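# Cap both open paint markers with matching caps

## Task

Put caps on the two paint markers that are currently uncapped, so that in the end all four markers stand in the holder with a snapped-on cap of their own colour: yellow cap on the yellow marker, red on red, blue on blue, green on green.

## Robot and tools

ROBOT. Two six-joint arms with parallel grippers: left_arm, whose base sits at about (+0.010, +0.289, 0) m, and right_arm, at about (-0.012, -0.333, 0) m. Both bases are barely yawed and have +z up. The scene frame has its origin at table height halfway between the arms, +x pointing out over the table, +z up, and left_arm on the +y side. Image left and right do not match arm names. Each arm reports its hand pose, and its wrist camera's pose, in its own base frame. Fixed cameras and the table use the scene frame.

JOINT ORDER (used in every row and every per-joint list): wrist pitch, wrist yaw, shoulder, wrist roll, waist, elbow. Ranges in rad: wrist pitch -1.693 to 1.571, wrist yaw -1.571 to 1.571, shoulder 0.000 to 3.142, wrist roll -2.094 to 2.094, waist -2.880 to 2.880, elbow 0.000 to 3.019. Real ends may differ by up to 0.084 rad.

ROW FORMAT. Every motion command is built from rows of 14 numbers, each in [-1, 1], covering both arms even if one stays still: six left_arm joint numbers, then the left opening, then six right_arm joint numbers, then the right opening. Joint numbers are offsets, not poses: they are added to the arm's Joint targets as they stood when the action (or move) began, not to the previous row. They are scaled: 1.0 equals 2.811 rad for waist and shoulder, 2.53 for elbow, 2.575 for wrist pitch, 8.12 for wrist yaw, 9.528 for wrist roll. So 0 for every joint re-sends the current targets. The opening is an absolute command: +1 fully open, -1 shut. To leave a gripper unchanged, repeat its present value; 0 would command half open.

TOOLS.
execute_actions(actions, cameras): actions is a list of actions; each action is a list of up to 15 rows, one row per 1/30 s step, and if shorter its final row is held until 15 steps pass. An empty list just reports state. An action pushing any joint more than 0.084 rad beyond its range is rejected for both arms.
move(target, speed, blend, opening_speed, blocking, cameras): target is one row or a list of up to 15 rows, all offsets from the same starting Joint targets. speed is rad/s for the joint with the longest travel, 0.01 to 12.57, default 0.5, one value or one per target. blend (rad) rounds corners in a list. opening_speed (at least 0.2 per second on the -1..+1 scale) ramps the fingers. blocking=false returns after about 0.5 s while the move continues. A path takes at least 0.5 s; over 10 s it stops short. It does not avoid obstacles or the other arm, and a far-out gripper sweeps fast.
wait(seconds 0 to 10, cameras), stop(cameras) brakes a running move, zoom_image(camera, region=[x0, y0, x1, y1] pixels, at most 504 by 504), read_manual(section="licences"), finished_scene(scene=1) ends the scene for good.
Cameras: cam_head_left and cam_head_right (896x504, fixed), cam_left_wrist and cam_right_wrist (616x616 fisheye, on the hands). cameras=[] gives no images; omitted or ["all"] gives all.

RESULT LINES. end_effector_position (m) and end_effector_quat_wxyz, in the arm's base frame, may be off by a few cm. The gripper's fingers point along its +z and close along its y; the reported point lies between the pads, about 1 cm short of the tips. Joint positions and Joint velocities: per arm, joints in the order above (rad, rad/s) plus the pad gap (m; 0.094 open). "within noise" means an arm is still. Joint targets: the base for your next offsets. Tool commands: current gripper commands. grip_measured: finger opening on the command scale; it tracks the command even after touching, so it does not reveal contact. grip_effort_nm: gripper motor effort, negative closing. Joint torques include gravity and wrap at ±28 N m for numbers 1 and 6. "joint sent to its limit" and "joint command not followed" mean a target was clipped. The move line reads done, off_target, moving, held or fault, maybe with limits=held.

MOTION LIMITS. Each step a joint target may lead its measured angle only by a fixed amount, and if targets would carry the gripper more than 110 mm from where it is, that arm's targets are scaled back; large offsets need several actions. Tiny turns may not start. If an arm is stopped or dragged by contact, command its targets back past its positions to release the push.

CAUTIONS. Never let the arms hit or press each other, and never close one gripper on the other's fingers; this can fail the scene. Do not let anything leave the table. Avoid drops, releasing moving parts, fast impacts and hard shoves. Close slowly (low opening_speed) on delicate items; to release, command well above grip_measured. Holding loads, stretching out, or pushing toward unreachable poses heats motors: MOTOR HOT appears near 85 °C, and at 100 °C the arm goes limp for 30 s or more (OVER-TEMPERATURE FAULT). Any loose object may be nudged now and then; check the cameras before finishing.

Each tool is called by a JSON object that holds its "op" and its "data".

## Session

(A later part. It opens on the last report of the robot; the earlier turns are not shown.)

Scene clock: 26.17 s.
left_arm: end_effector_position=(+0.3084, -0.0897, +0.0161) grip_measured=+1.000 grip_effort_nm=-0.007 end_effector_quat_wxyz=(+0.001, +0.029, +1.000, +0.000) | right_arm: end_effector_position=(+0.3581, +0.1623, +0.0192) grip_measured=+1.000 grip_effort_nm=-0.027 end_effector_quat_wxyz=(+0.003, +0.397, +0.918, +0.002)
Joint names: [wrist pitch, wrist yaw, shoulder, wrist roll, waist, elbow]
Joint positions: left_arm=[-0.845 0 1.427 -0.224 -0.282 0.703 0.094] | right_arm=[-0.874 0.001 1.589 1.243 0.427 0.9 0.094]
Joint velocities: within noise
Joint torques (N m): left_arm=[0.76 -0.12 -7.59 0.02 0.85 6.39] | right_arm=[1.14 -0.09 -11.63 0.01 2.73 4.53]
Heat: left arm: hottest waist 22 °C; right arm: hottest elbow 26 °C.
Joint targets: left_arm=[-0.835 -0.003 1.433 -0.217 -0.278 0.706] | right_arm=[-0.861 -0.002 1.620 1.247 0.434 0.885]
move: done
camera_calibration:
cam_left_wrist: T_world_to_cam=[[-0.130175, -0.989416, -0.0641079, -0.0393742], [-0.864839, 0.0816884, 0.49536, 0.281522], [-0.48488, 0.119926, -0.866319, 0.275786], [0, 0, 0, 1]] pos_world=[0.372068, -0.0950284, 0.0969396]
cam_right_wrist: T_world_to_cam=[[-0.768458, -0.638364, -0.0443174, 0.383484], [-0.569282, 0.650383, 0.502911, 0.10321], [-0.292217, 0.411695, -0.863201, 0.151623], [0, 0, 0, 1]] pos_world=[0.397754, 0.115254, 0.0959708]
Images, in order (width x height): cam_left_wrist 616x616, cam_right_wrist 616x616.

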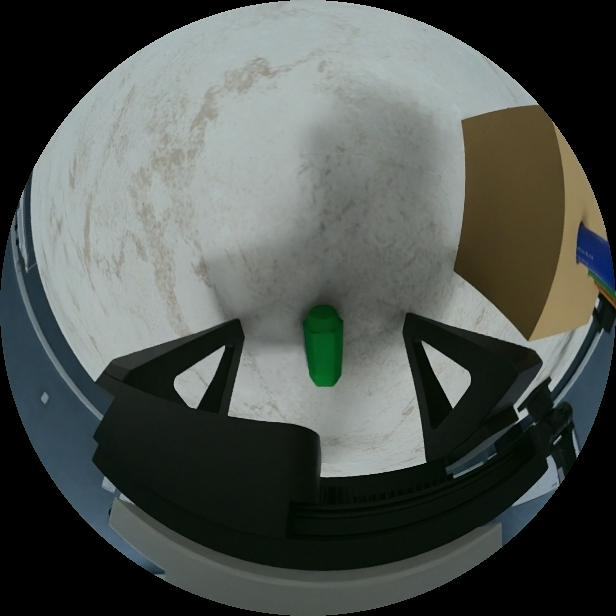

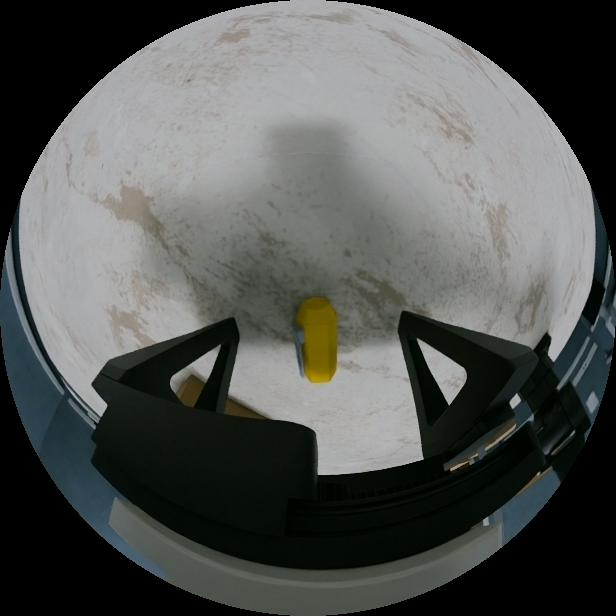

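{"op": "move", "data": {"target": [0, 0, 0, 0, 0, 0, -0.42, 0.0031, 0, 0.0025, 0.0013, 0.0027, -0.0063, 1.0], "speed": 0.05, "opening_speed": 0.9, "cameras": ["cam_left_wrist", "cam_right_wrist"]}}

{"op": "zoom_image", "data": {"camera": "cam_left_wrist", "region": [265, 280, 385, 400]}}

{"op": "zoom_image", "data": {"camera": "cam_right_wrist", "region": [220, 250, 420, 450]}}

Scene clock: 29.73 s.
left_arm: end_effector_position=(+0.3085, -0.0898, +0.0161) grip_measured=-0.416 grip_effort_nm=-0.144 end_effector_quat_wxyz=(+0.001, +0.029, +1.000, +0.000) | right_arm: end_effector_position=(+0.3570, +0.1626, +0.0178) grip_measured=+1.000 grip_effort_nm=-0.032 end_effector_quat_wxyz=(+0.003, +0.400, +0.917, +0.003)
Joint names: [wrist pitch, wrist yaw, shoulder, wrist roll, waist, elbow]
Joint positions: left_arm=[-0.844 0 1.427 -0.224 -0.282 0.703 0.027] | right_arm=[-0.869 0 1.589 1.251 0.429 0.895 0.094]
Joint velocities: within noise
Joint torques (N m): left_arm=[0.75 -0.12 -7.65 0.02 0.85 6.38] | right_arm=[1.24 -0.08 -10.87 0.05 3.31 3.73]
Heat: left arm: hottest waist 22 °C; right arm: hottest elbow 26 °C.
Joint targets: left_arm=[-0.835 -0.003 1.433 -0.217 -0.278 0.706] | right_arm=[-0.853 -0.002 1.627 1.260 0.442 0.870]
move: off_target (right_arm); right_arm: the shoulder is farthest, 0.038 rad from its target
camera_calibration:
cam_left_wrist: T_world_to_cam=[[-0.130154, -0.989422, -0.0640668, -0.0393672], [-0.86519, 0.0817767, 0.494731, 0.281758], [-0.484259, 0.119821, -0.866681, 0.275715], [0, 0, 0, 1]] pos_world=[0.372168, -0.0950284, 0.0970402]
cam_right_wrist: T_world_to_cam=[[-0.772316, -0.633628, -0.0451958, 0.383289], [-0.565558, 0.65346, 0.503124, 0.101223], [-0.28926, 0.414131, -0.863032, 0.148634], [0, 0, 0, 1]] pos_world=[0.396261, 0.115164, 0.094671]
Images, in order (width x height): cam_left_wrist 616x616, cam_right_wrist 616x616.

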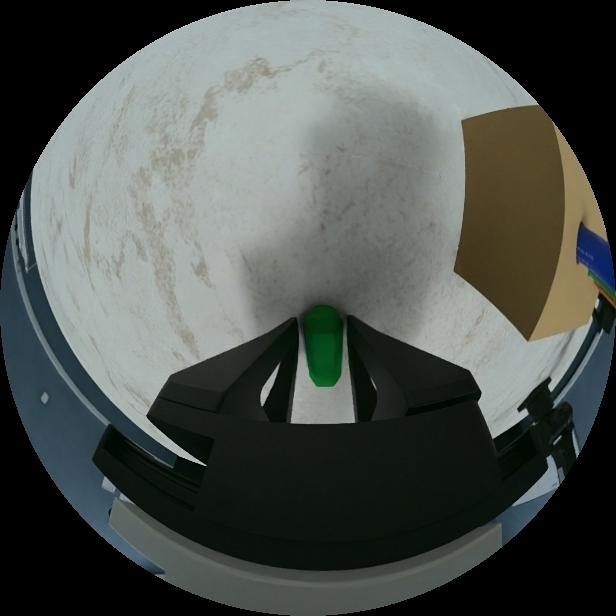

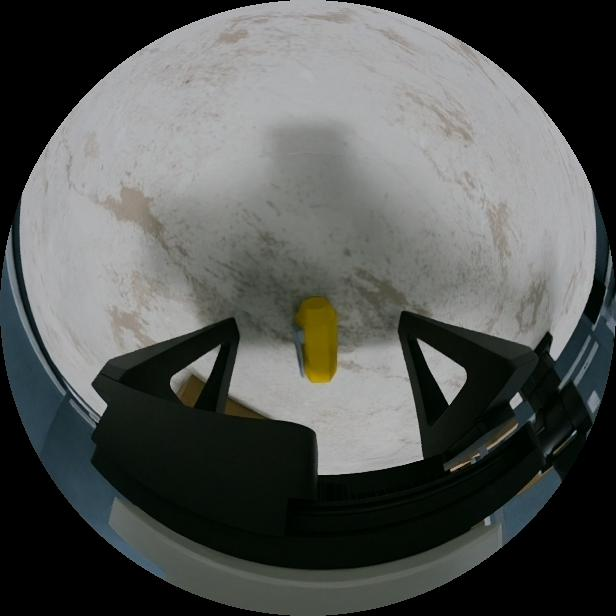

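Scaled by 4.200 from the camera's 616x616 image, which has a finer 880x880 frame.

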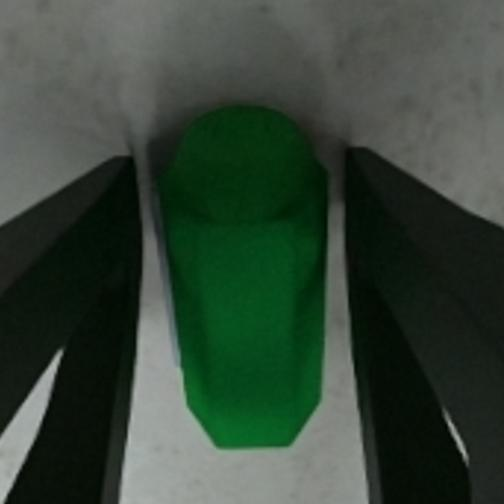

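Scaled by 2.520 from the camera's 616x616 image, which has a finer 880x880 frame.

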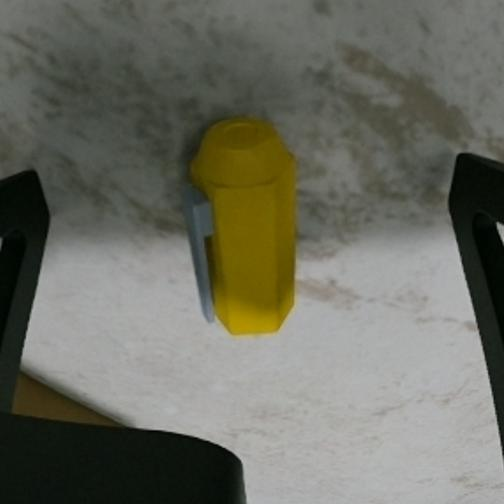

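{"op": "move", "data": {"target": [[0, 0, 0, 0, 0, 0, -0.72, -0.0233, 0, -0.01629, 0, 0, 0.01047, 1.0], [0, 0, 0, 0, 0, 0, -0.72, -0.0004, 0, -0.00313, 0, 0, 0.00158, 1.0]], "speed": 0.08, "opening_speed": 0.2, "cameras": ["cam_left_wrist", "cam_right_wrist"]}}

{"op": "zoom_image", "data": {"camera": "cam_left_wrist", "region": [265, 280, 385, 400]}}

{"op": "zoom_image", "data": {"camera": "cam_right_wrist", "region": [220, 250, 420, 450]}}

Scene clock: 33.20 s.
left_arm: end_effector_position=(+0.3085, -0.0898, +0.0161) grip_measured=-0.570 grip_effort_nm=-1.033 end_effector_quat_wxyz=(+0.001, +0.029, +1.000, +0.000) | right_arm: end_effector_position=(+0.3549, +0.1631, +0.0185) grip_measured=+1.000 grip_effort_nm=-0.032 end_effector_quat_wxyz=(+0.003, +0.400, +0.917, +0.003)
Joint names: [wrist pitch, wrist yaw, shoulder, wrist roll, waist, elbow]
Joint positions: left_arm=[-0.844 0 1.427 -0.224 -0.282 0.703 0.02] | right_arm=[-0.87 0 1.584 1.254 0.432 0.891 0.094]
Joint velocities: within noise
Joint torques (N m): left_arm=[0.75 -0.12 -7.65 0.02 0.85 6.39] | right_arm=[1.2 -0.08 -11.22 0.02 2.96 4.26]
Heat: left arm: hottest waist 22 °C; right arm: hottest elbow 26 °C.
Joint targets: left_arm=[-0.835 -0.003 1.433 -0.217 -0.278 0.706] | right_arm=[-0.854 -0.003 1.618 1.260 0.442 0.873]
move: done
camera_calibration:
cam_left_wrist: T_world_to_cam=[[-0.130154, -0.989422, -0.0640668, -0.0393672], [-0.86519, 0.0817767, 0.494731, 0.281758], [-0.484259, 0.119821, -0.866681, 0.275715], [0, 0, 0, 1]] pos_world=[0.372168, -0.0950284, 0.0970402]
cam_right_wrist: T_world_to_cam=[[-0.772048, -0.633928, -0.0455666, 0.382058], [-0.565884, 0.652998, 0.503357, 0.0995713], [-0.289338, 0.414402, -0.862876, 0.148436], [0, 0, 0, 1]] pos_world=[0.394261, 0.115665, 0.0953712]
Images, in order (width x height): cam_left_wrist 616x616, cam_right_wrist 616x616.

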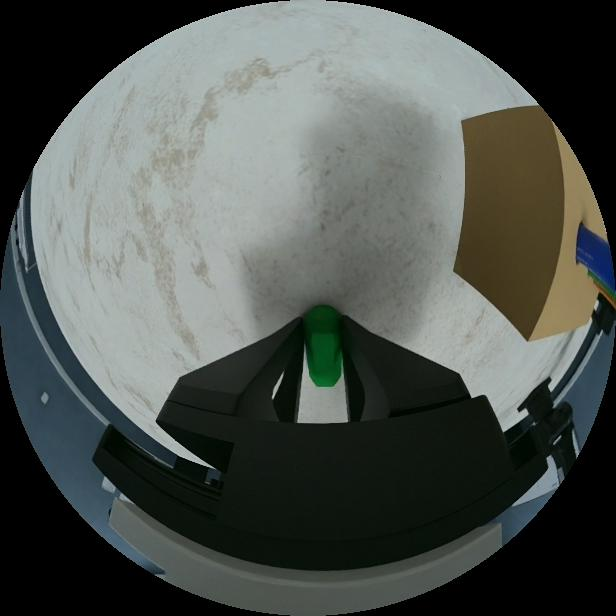

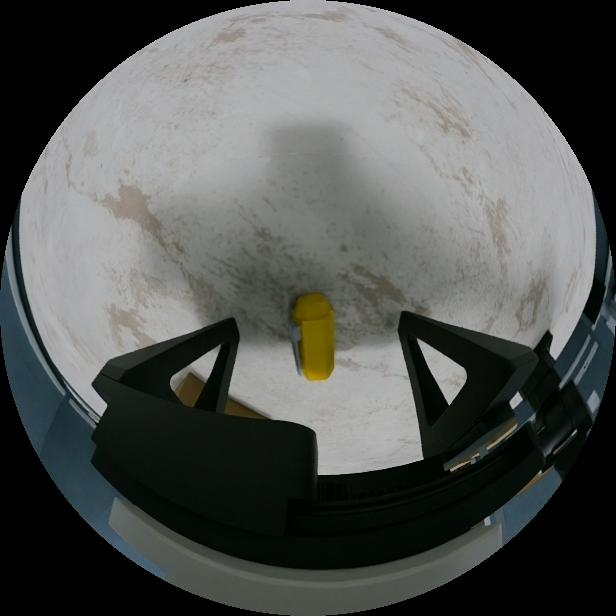

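Scaled by 4.200 from the camera's 616x616 image, which has a finer 880x880 frame.

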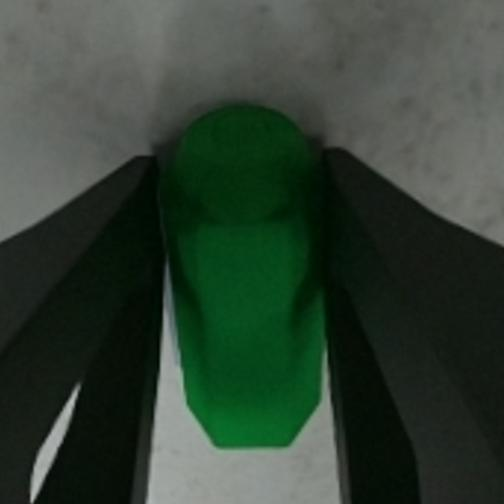

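Scaled by 2.520 from the camera's 616x616 image, which has a finer 880x880 frame.

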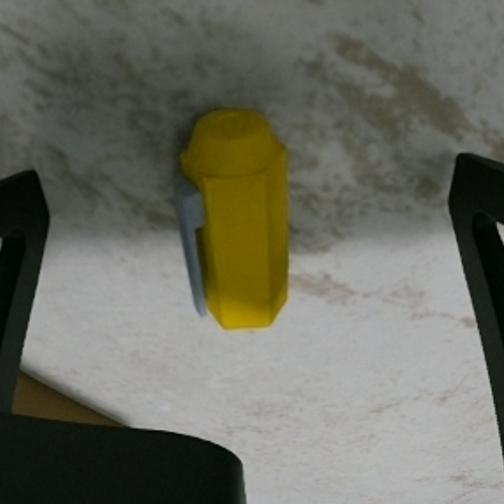

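{"op": "zoom_image", "data": {"camera": "cam_right_wrist", "region": [200, 290, 260, 350]}}

{"op": "zoom_image", "data": {"camera": "cam_right_wrist", "region": [380, 285, 440, 345]}}

{"op": "zoom_image", "data": {"camera": "cam_head_left", "region": [300, 200, 400, 330]}}

Scaled by 8.400 from the camera's 616x616 image, which has a finer 880x880 frame.

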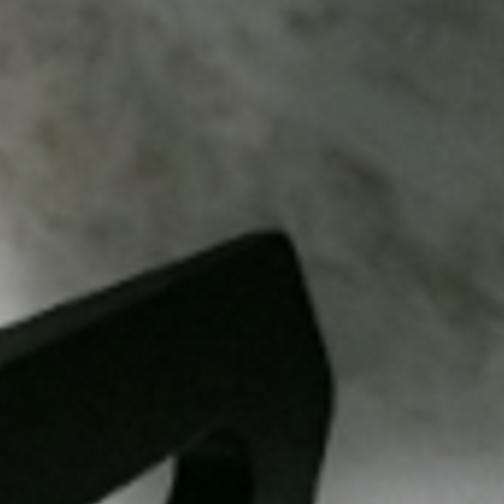

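Scaled by 8.400 from the camera's 616x616 image, which has a finer 880x880 frame.

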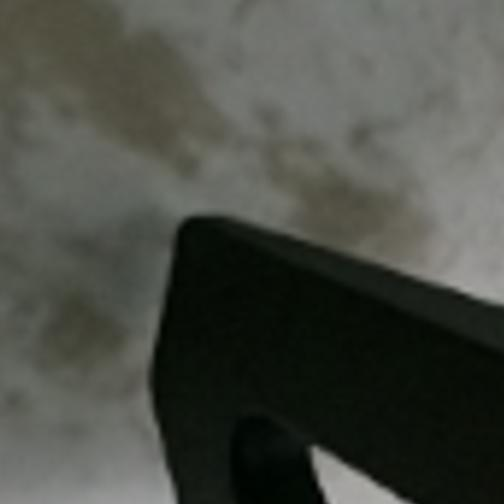

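This scene's latest camera images include none from cam_head_left. They are from: cam_left_wrist, cam_right_wrist. cam_head_left's image comes with the result of a call that names it in "cameras".

{"op": "move", "data": {"target": [-0.03876, 0, -0.02216, 0, 0, 0.01482, -0.72, 0, 0, 0, 0.0015, 0, 0, -0.40], "speed": 0.15, "opening_speed": 0.9, "cameras": ["cam_left_wrist", "cam_right_wrist"]}}

{"op": "zoom_image", "data": {"camera": "cam_left_wrist", "region": [265, 280, 385, 400]}}

{"op": "zoom_image", "data": {"camera": "cam_right_wrist", "region": [258, 280, 378, 400]}}

Scene clock: 36.33 s.
left_arm: end_effector_position=(+0.2934, -0.0854, +0.0286) grip_measured=-0.571 grip_effort_nm=-1.028 end_effector_quat_wxyz=(-0.019, +0.029, +0.999, +0.005) | right_arm: end_effector_position=(+0.3564, +0.1645, +0.0180) grip_measured=-0.396 grip_effort_nm=-0.178 end_effector_quat_wxyz=(+0.006, +0.404, +0.915, +0.007)
Joint names: [wrist pitch, wrist yaw, shoulder, wrist roll, waist, elbow]
Joint positions: left_arm=[-0.927 0 1.386 -0.224 -0.282 0.703 0.02] | right_arm=[-0.859 -0.001 1.584 1.266 0.433 0.889 0.028]
Joint velocities: within noise
Joint torques (N m): left_arm=[0.05 -0.12 -8.64 0.02 0.85 9.54] | right_arm=[0.84 -0.03 -11.28 0.04 2.84 4.37]
Heat: left arm: hottest waist 22 °C; right arm: hottest elbow 26 °C.
Joint targets: left_arm=[-0.934 -0.003 1.371 -0.217 -0.278 0.744] | right_arm=[-0.854 -0.002 1.618 1.274 0.442 0.873]
move: off_target (left_arm); left_arm: the elbow is farthest, 0.041 rad from its target
camera_calibration:
cam_left_wrist: T_world_to_cam=[[-0.132727, -0.988671, -0.0700881, -0.035295], [-0.845138, 0.0759477, 0.529126, 0.254792], [-0.517809, 0.129464, -0.845644, 0.288777], [0, 0, 0, 1]] pos_world=[0.360181, -0.091632, 0.106911]
cam_right_wrist: T_world_to_cam=[[-0.77837, -0.625419, -0.0546914, 0.385069], [-0.562898, 0.656668, 0.501929, 0.0981377], [-0.278001, 0.421472, -0.863178, 0.142572], [0, 0, 0, 1]] pos_world=[0.394604, 0.116295, 0.0948673]
Images, in order (width x height): cam_left_wrist 616x616, cam_right_wrist 616x616.

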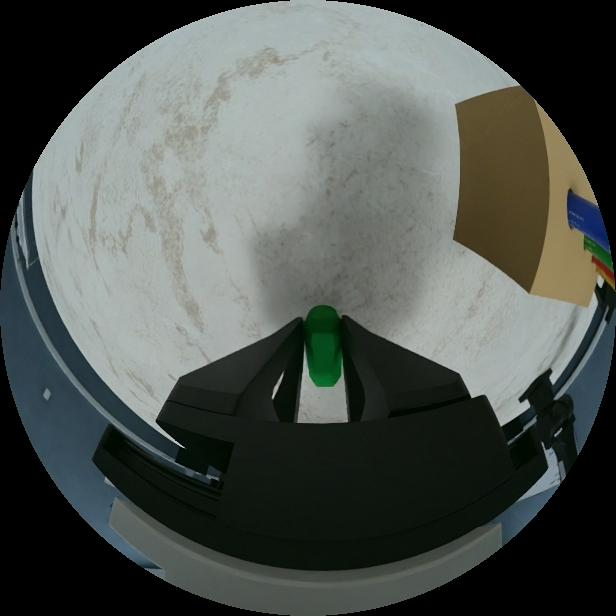

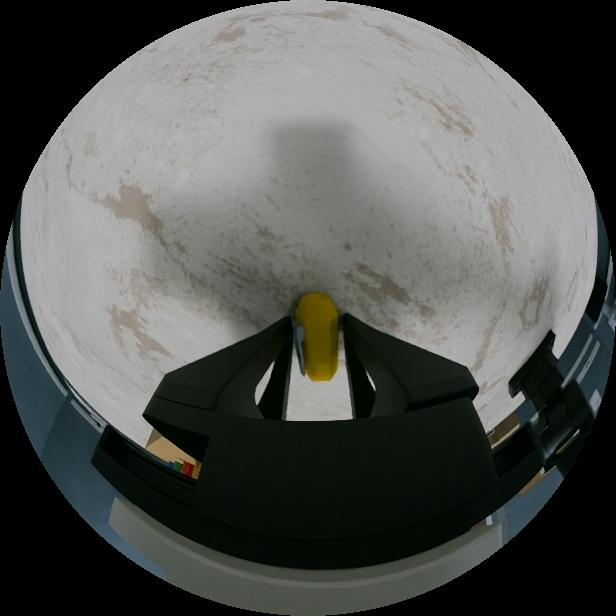

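Scaled by 4.200 from the camera's 616x616 image, which has a finer 880x880 frame.

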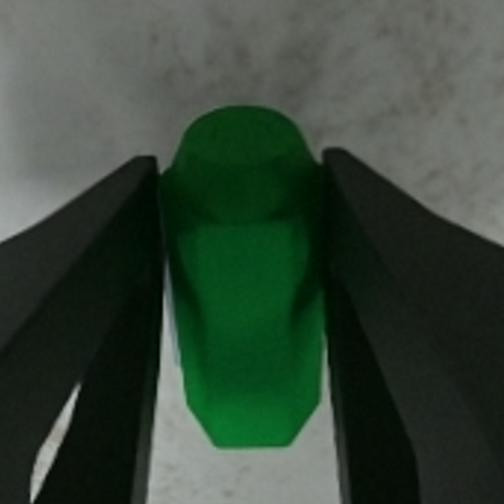

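Scaled by 4.200 from the camera's 616x616 image, which has a finer 880x880 frame.

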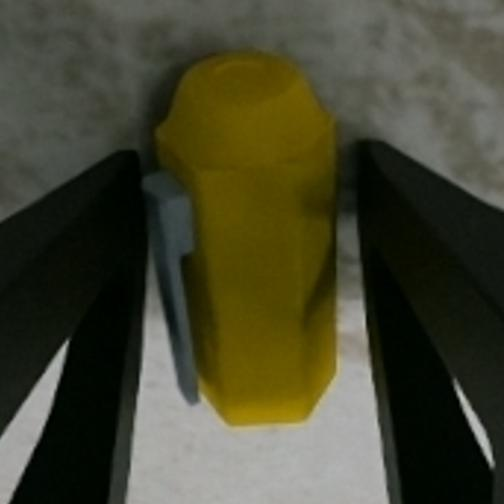

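{"op": "move", "data": {"target": [0, 0, 0, 0, 0, 0.0, -0.72, 0, 0, 0, 0, 0, 0, -0.72], "speed": 0.15, "opening_speed": 0.2, "cameras": ["cam_left_wrist", "cam_right_wrist"]}}

{"op": "zoom_image", "data": {"camera": "cam_right_wrist", "region": [258, 280, 378, 400]}}

Scene clock: 38.63 s.
left_arm: end_effector_position=(+0.2933, -0.0854, +0.0286) grip_measured=-0.571 grip_effort_nm=-1.033 end_effector_quat_wxyz=(-0.019, +0.029, +0.999, +0.005) | right_arm: end_effector_position=(+0.3563, +0.1644, +0.0179) grip_measured=-0.580 grip_effort_nm=-1.062 end_effector_quat_wxyz=(+0.005, +0.405, +0.914, +0.007)
Joint names: [wrist pitch, wrist yaw, shoulder, wrist roll, waist, elbow]
Joint positions: left_arm=[-0.927 0 1.386 -0.224 -0.282 0.703 0.02] | right_arm=[-0.859 -0.001 1.584 1.266 0.433 0.889 0.02]
Joint velocities: within noise
Joint torques (N m): left_arm=[0.05 -0.12 -8.64 0.02 0.85 9.54] | right_arm=[0.84 -0.03 -11.16 0.04 2.84 4.4]
Heat: left arm: hottest elbow 23 °C; right arm: hottest elbow 26 °C.
Joint targets: left_arm=[-0.935 -0.003 1.371 -0.217 -0.278 0.744] | right_arm=[-0.854 -0.002 1.618 1.274 0.442 0.873]
move: off_target (left_arm); left_arm: the elbow is farthest, 0.041 rad from its target
camera_calibration:
cam_left_wrist: T_world_to_cam=[[-0.132805, -0.988658, -0.0701243, -0.0351762], [-0.844941, 0.0759476, 0.52944, 0.254596], [-0.518109, 0.129563, -0.845444, 0.288808], [0, 0, 0, 1]] pos_world=[0.360081, -0.0915321, 0.106911]
cam_right_wrist: T_world_to_cam=[[-0.778632, -0.625121, -0.0543699, 0.384883], [-0.562489, 0.656958, 0.502007, 0.097938], [-0.278097, 0.421462, -0.863153, 0.142509], [0, 0, 0, 1]] pos_world=[0.394403, 0.116195, 0.0947674]
Images, in order (width x height): cam_left_wrist 616x616, cam_right_wrist 616x616.

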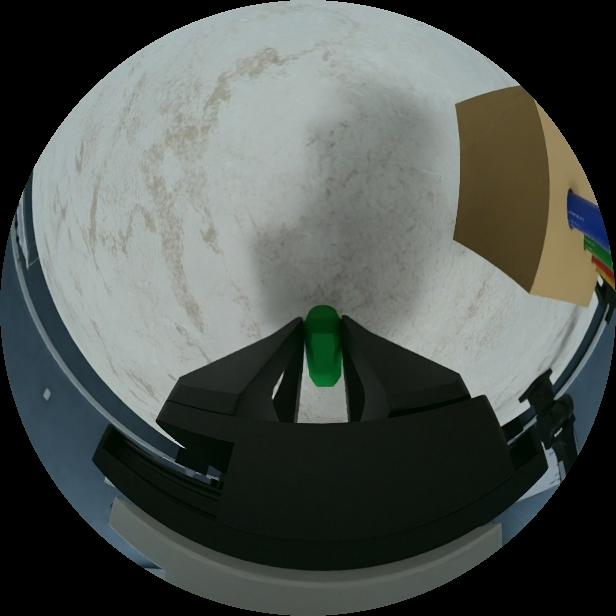

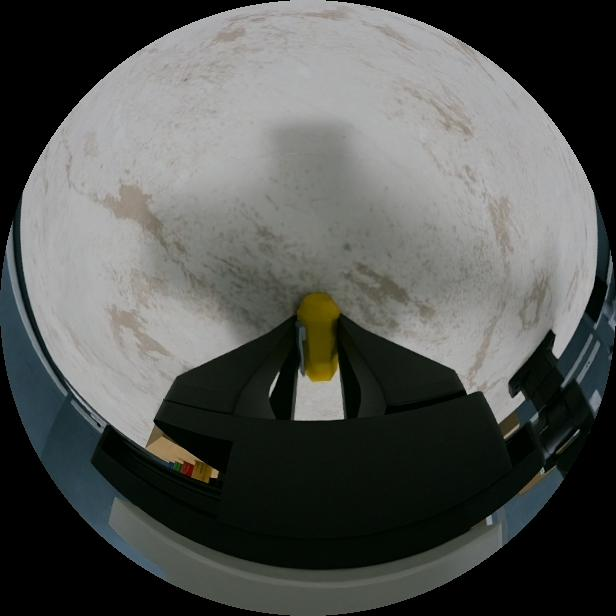

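Scaled by 4.200 from the camera's 616x616 image, which has a finer 880x880 frame.

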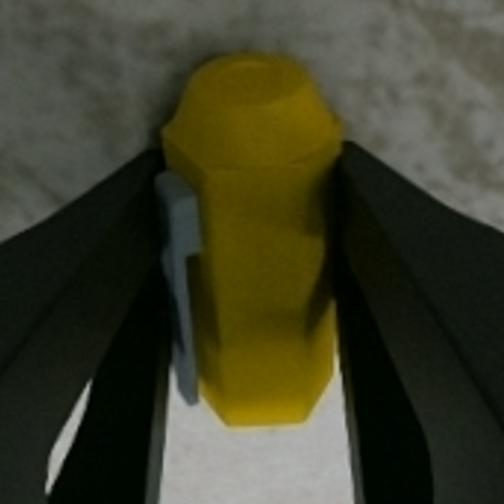

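{"op": "move", "data": {"target": [-0.1652, 0, -0.0720, 0, 0, 0.08459, -0.72, -0.1866, 0, -0.0810, 0, 0, 0.11107, -0.72], "speed": 0.4}}

{"op": "zoom_image", "data": {"camera": "cam_left_wrist", "region": [265, 280, 385, 400]}}

{"op": "zoom_image", "data": {"camera": "cam_right_wrist", "region": [258, 280, 378, 400]}}

Scene clock: 46.50 s.
left_arm: end_effector_position=(+0.2838, -0.0826, +0.1596) grip_measured=-0.571 grip_effort_nm=-1.028 end_effector_quat_wxyz=(-0.024, +0.029, +0.999, +0.006) | right_arm: end_effector_position=(+0.3461, +0.1597, +0.1642) grip_measured=-0.581 grip_effort_nm=-1.057 end_effector_quat_wxyz=(-0.012, +0.405, +0.914, -0.013)
Joint names: [wrist pitch, wrist yaw, shoulder, wrist roll, waist, elbow]
Joint positions: left_arm=[-1.352 0 1.178 -0.224 -0.282 0.909 0.02] | right_arm=[-1.326 -0.001 1.396 1.266 0.433 1.116 0.02]
Joint velocities: within noise
Joint torques (N m): left_arm=[0.02 -0.12 -7.12 0.02 0.85 11.62] | right_arm=[0.32 -0.03 -13.68 0.04 2.84 9.48]
Heat: left arm: hottest elbow 23 °C; right arm: hottest elbow 26 °C.
Joint targets: left_arm=[-1.360 -0.003 1.169 -0.217 -0.278 0.957] | right_arm=[-1.335 -0.002 1.390 1.274 0.442 1.155]
move: off_target (left_arm, right_arm); left_arm: the elbow is farthest, 0.048 rad from its target; right_arm: the elbow is farthest, 0.038 rad from its target
camera_calibration:
cam_left_wrist: T_world_to_cam=[[-0.133453, -0.98846, -0.0716693, -0.024112], [-0.83967, 0.0743578, 0.537983, 0.174055], [-0.526445, 0.131974, -0.839904, 0.395963], [0, 0, 0, 1]] pos_world=[0.351384, -0.089033, 0.237204]
cam_right_wrist: T_world_to_cam=[[-0.779995, -0.625776, -0.00361859, 0.374275], [-0.538397, 0.668112, 0.513571, 0.00985458], [-0.318963, 0.402531, -0.858039, 0.284261], [0, 0, 0, 1]] pos_world=[0.387907, 0.113205, 0.240201]

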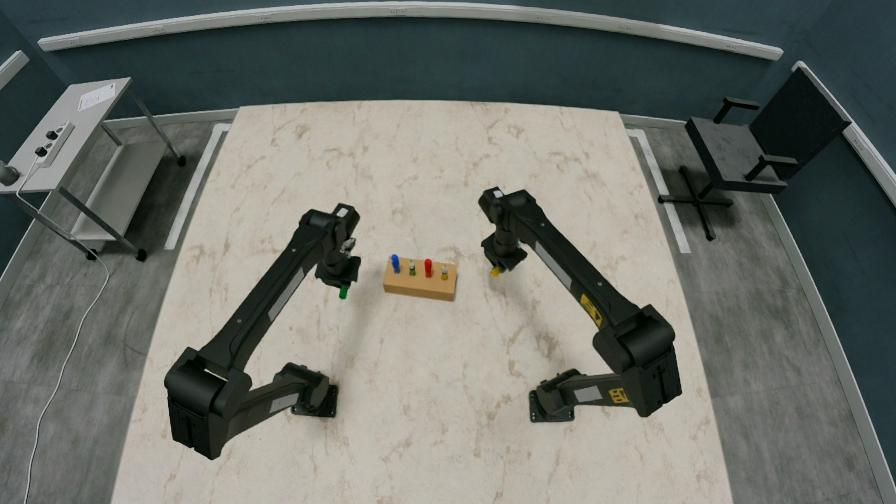

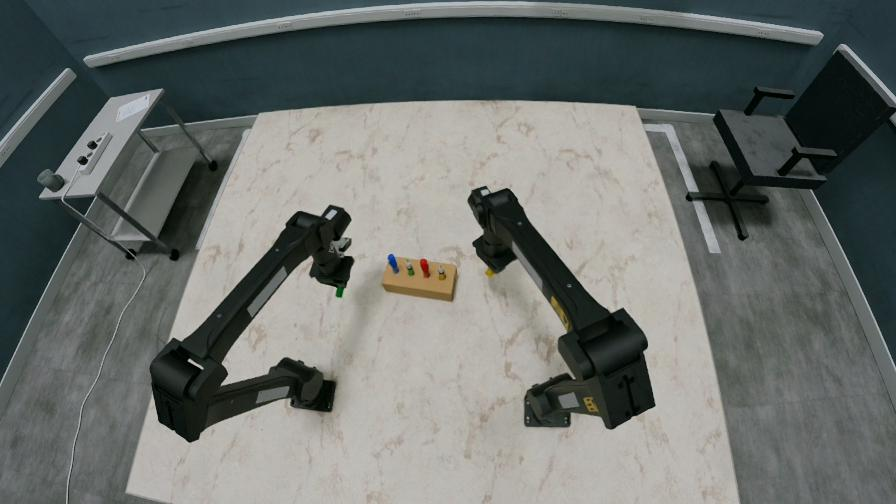

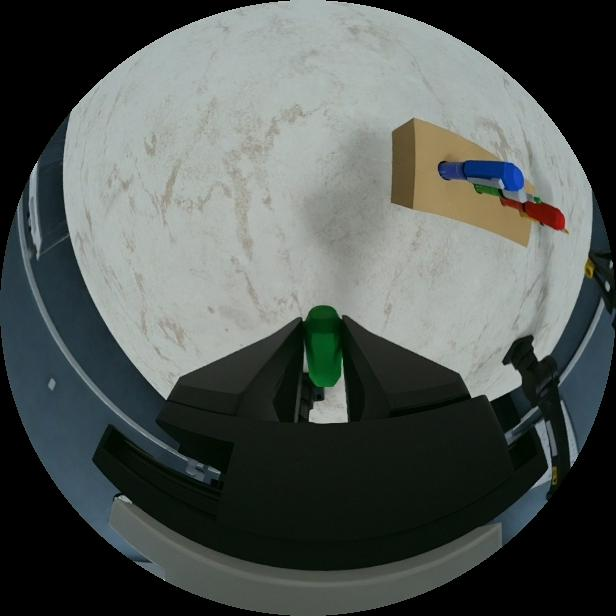

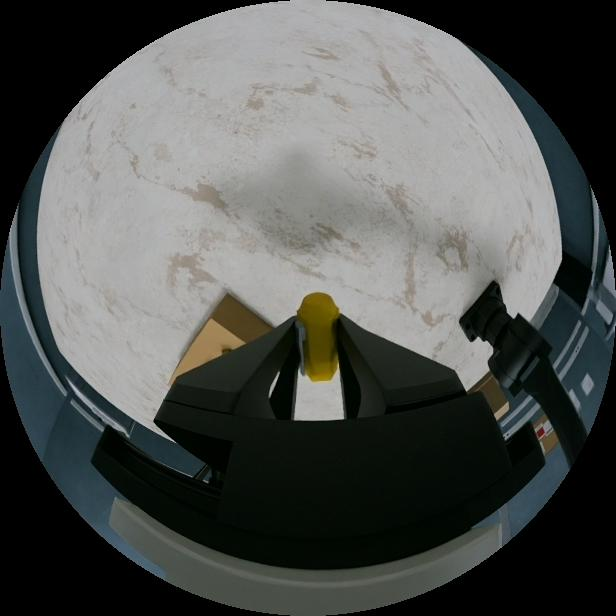

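Scaled by 4.200 from the camera's 616x616 image, which has a finer 880x880 frame.

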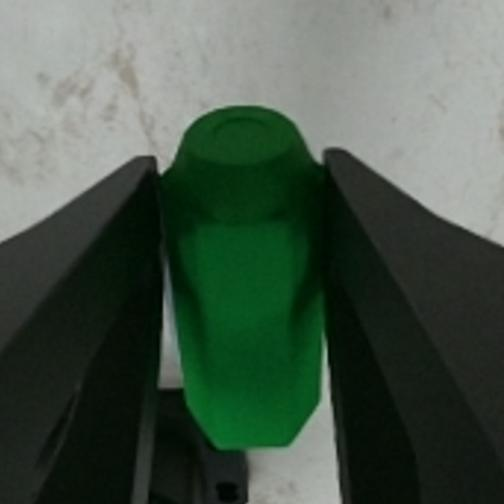

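Scaled by 4.200 from the camera's 616x616 image, which has a finer 880x880 frame.

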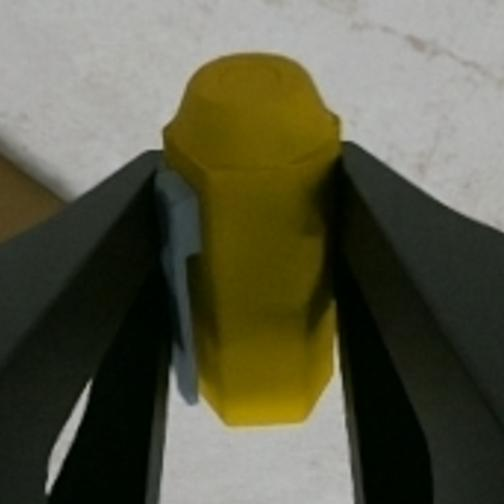

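{"op": "move", "data": {"target": [0.81748, 0.0004, 0.0153, 0.02278, 0.02775, -0.19368, -0.72, 0, 0, 0, 0, 0, 0, -0.72], "speed": 0.8}}

{"op": "zoom_image", "data": {"camera": "cam_left_wrist", "region": [208, 200, 408, 400]}}

Scene clock: 50.10 s.
left_arm: end_effector_position=(+0.4663, -0.1021, +0.2457) grip_measured=-0.571 grip_effort_nm=-1.028 end_effector_quat_wxyz=(+0.696, +0.073, +0.710, -0.078) | right_arm: end_effector_position=(+0.3461, +0.1597, +0.1642) grip_measured=-0.581 grip_effort_nm=-1.062 end_effector_quat_wxyz=(-0.012, +0.405, +0.914, -0.013)
Joint names: [wrist pitch, wrist yaw, shoulder, wrist roll, waist, elbow]
Joint positions: left_arm=[0.725 0 1.205 -0.01 -0.215 0.463 0.02] | right_arm=[-1.327 -0.001 1.396 1.266 0.433 1.116 0.02]
Joint velocities: within noise
Joint torques (N m): left_arm=[2.55 0.02 -5.77 0.03 1.73 7.76] | right_arm=[0.28 -0.03 -13.68 0.05 2.84 9.47]
Heat: left arm: hottest elbow 24 °C; right arm: hottest elbow 27 °C.
Joint targets: left_arm=[0.745 0.000 1.211 0.000 -0.200 0.468] | right_arm=[-1.335 -0.002 1.390 1.274 0.442 1.155]
move: off_target (right_arm); right_arm: the elbow is farthest, 0.039 rad from its target
camera_calibration:
cam_left_wrist: T_world_to_cam=[[-0.150409, -0.986492, -0.0648946, -0.00636535], [-0.495019, 0.131969, -0.858802, 0.47081], [0.855765, -0.0970473, -0.508182, -0.182466], [0, 0, 0, 1]] pos_world=[0.38825, -0.0861197, 0.311194]
cam_right_wrist: T_world_to_cam=[[-0.780017, -0.62575, -0.00325225, 0.374129], [-0.53818, 0.668189, 0.513698, 0.00979718], [-0.319273, 0.402444, -0.857965, 0.284414], [0, 0, 0, 1]] pos_world=[0.387906, 0.113104, 0.240201]

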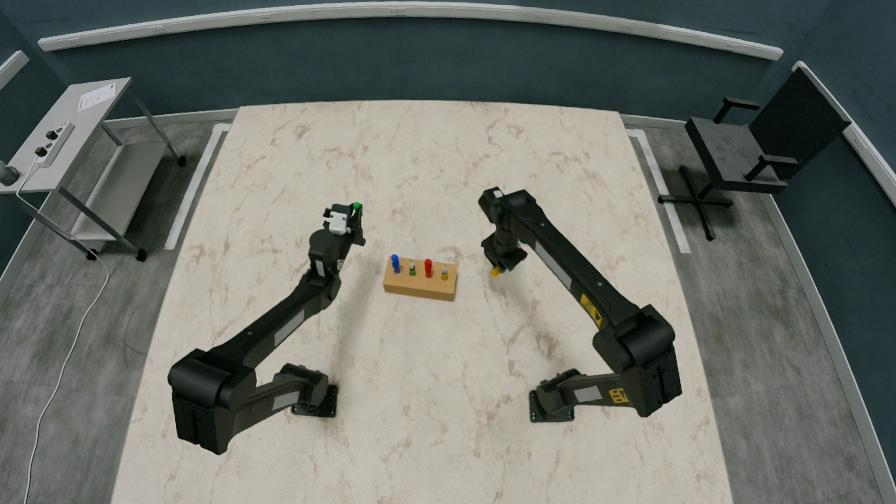

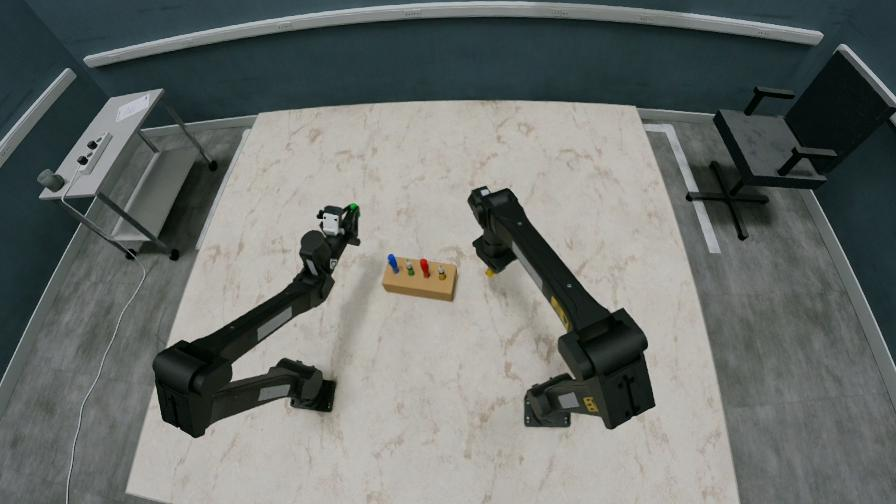

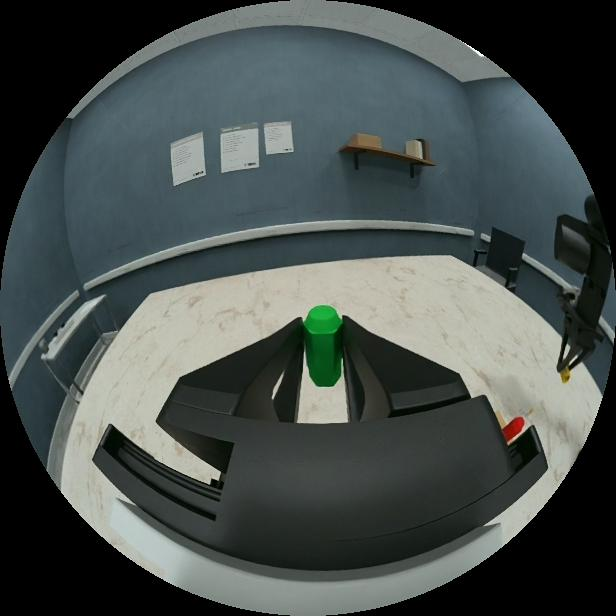

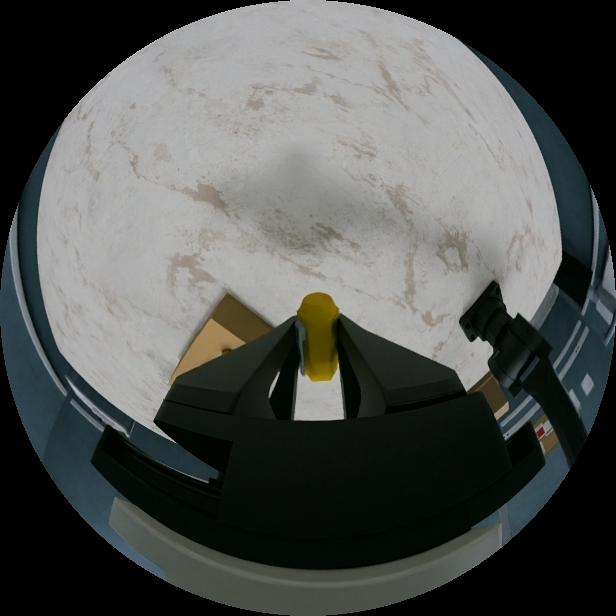

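Scaled by 2.520 from the camera's 616x616 image, which has a finer 880x880 frame.

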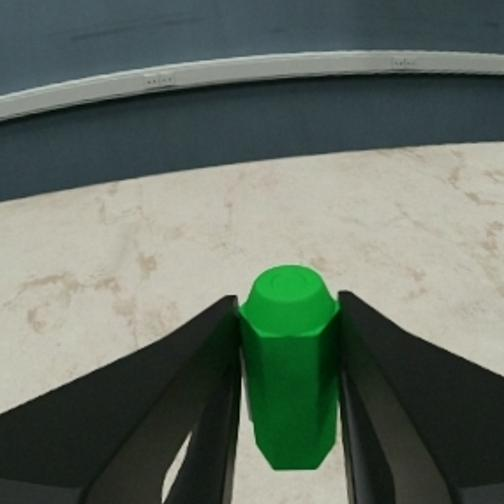

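{"op": "move", "data": {"target": [0, -0.08966, 0, 0, -0.23052, 0, -0.72, 0, 0, 0, 0, 0, 0, -0.72], "speed": 0.6}}

{"op": "zoom_image", "data": {"camera": "cam_left_wrist", "region": [208, 220, 458, 470]}}

{"op": "zoom_image", "data": {"camera": "cam_head_left", "region": [340, 200, 480, 340]}}

{"op": "zoom_image", "data": {"camera": "cam_head_right", "region": [340, 200, 480, 340]}}

Scene clock: 52.13 s.
left_arm: end_effector_position=(+0.3756, -0.2457, +0.2466) grip_measured=-0.571 grip_effort_nm=-1.033 end_effector_quat_wxyz=(+0.702, +0.040, +0.710, -0.038) | right_arm: end_effector_position=(+0.3461, +0.1597, +0.1642) grip_measured=-0.581 grip_effort_nm=-1.057 end_effector_quat_wxyz=(-0.012, +0.405, +0.914, -0.013)
Joint names: [wrist pitch, wrist yaw, shoulder, wrist roll, waist, elbow]
Joint positions: left_arm=[0.726 -0.725 1.205 -0.009 -0.835 0.463 0.02] | right_arm=[-1.327 -0.001 1.396 1.266 0.433 1.116 0.02]
Joint velocities: within noise
Joint torques (N m): left_arm=[2.36 -0.14 -5.77 0.03 -0.5 7.62] | right_arm=[0.29 -0.03 -13.68 0.04 2.9 9.48]
Heat: left arm: hottest elbow 24 °C; right arm: hottest elbow 27 °C.
Joint targets: left_arm=[0.745 -0.728 1.212 0.000 -0.848 0.468] | right_arm=[-1.335 -0.002 1.390 1.274 0.442 1.155]
move: off_target (right_arm); right_arm: the elbow is farthest, 0.039 rad from its target
camera_calibration:
cam_left_wrist: T_world_to_cam=[[-0.0466192, -0.995978, -0.0765083, -0.200052], [-0.50059, 0.0895739, -0.861038, 0.437762], [0.864428, -0.00184156, -0.502753, -0.0994859], [0, 0, 0, 1]] pos_world=[0.295811, -0.238643, 0.311607]
cam_right_wrist: T_world_to_cam=[[-0.780017, -0.62575, -0.00325225, 0.374129], [-0.53818, 0.668189, 0.513698, 0.00979718], [-0.319273, 0.402444, -0.857965, 0.284414], [0, 0, 0, 1]] pos_world=[0.387906, 0.113104, 0.240201]

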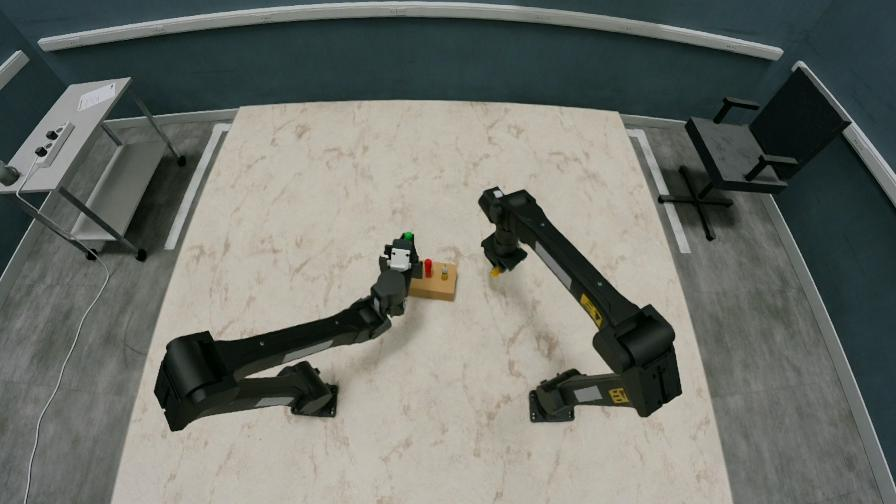

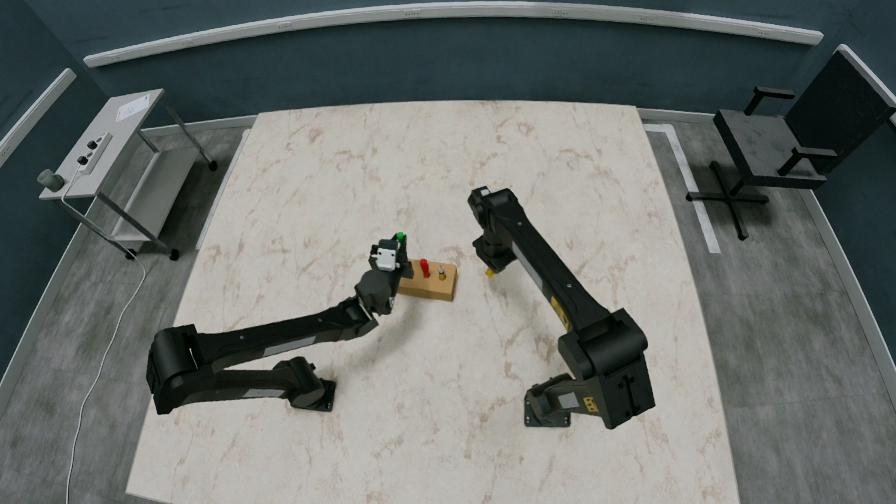

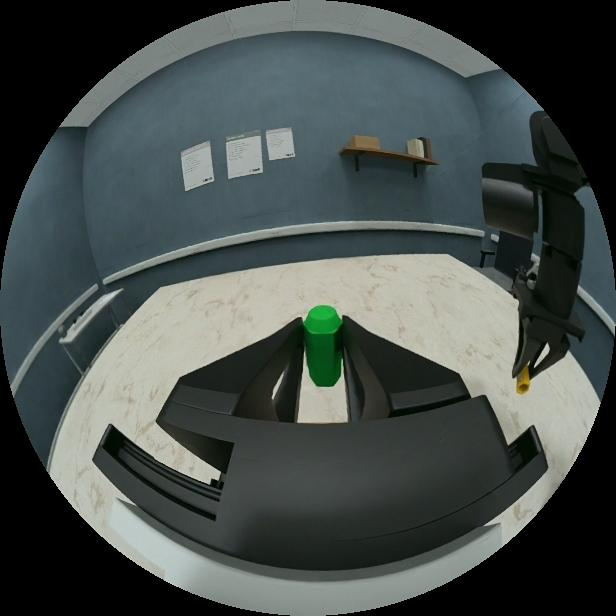

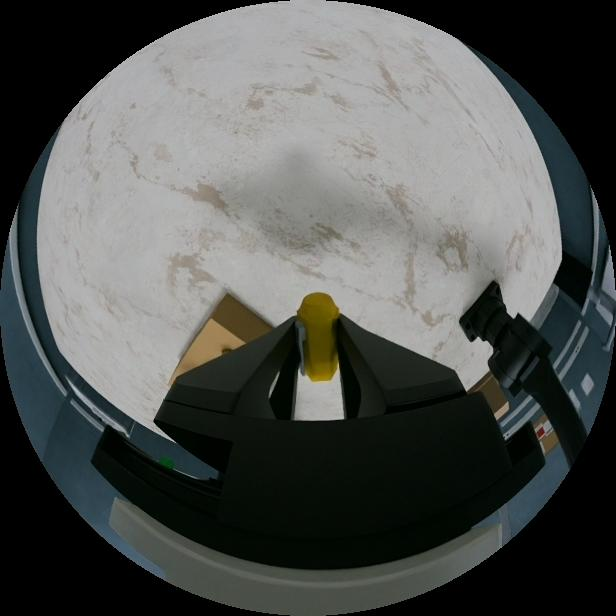

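Scaled by 2.016 from the camera's 616x616 image, which has a finer 880x880 frame.

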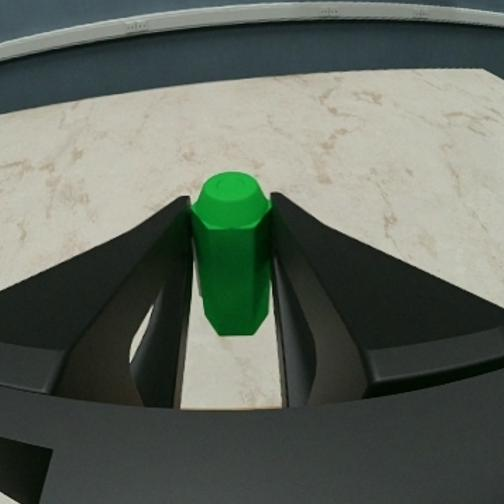

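Scaled by 3.600 from the camera's 896x504 image, which has a finer 1280x720 frame.

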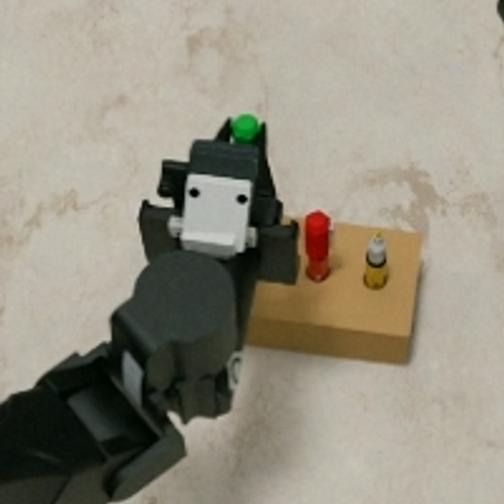

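Scaled by 3.600 from the camera's 896x504 image, which has a finer 1280x720 frame.

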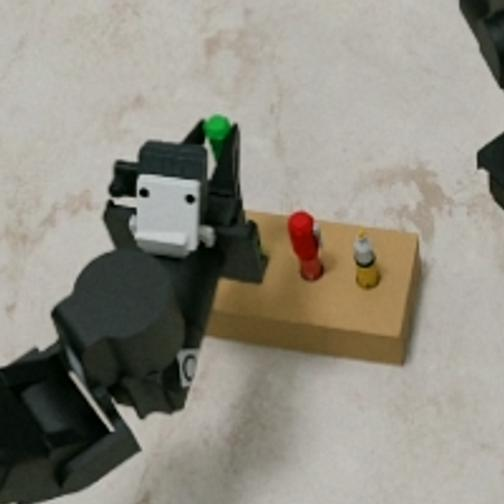

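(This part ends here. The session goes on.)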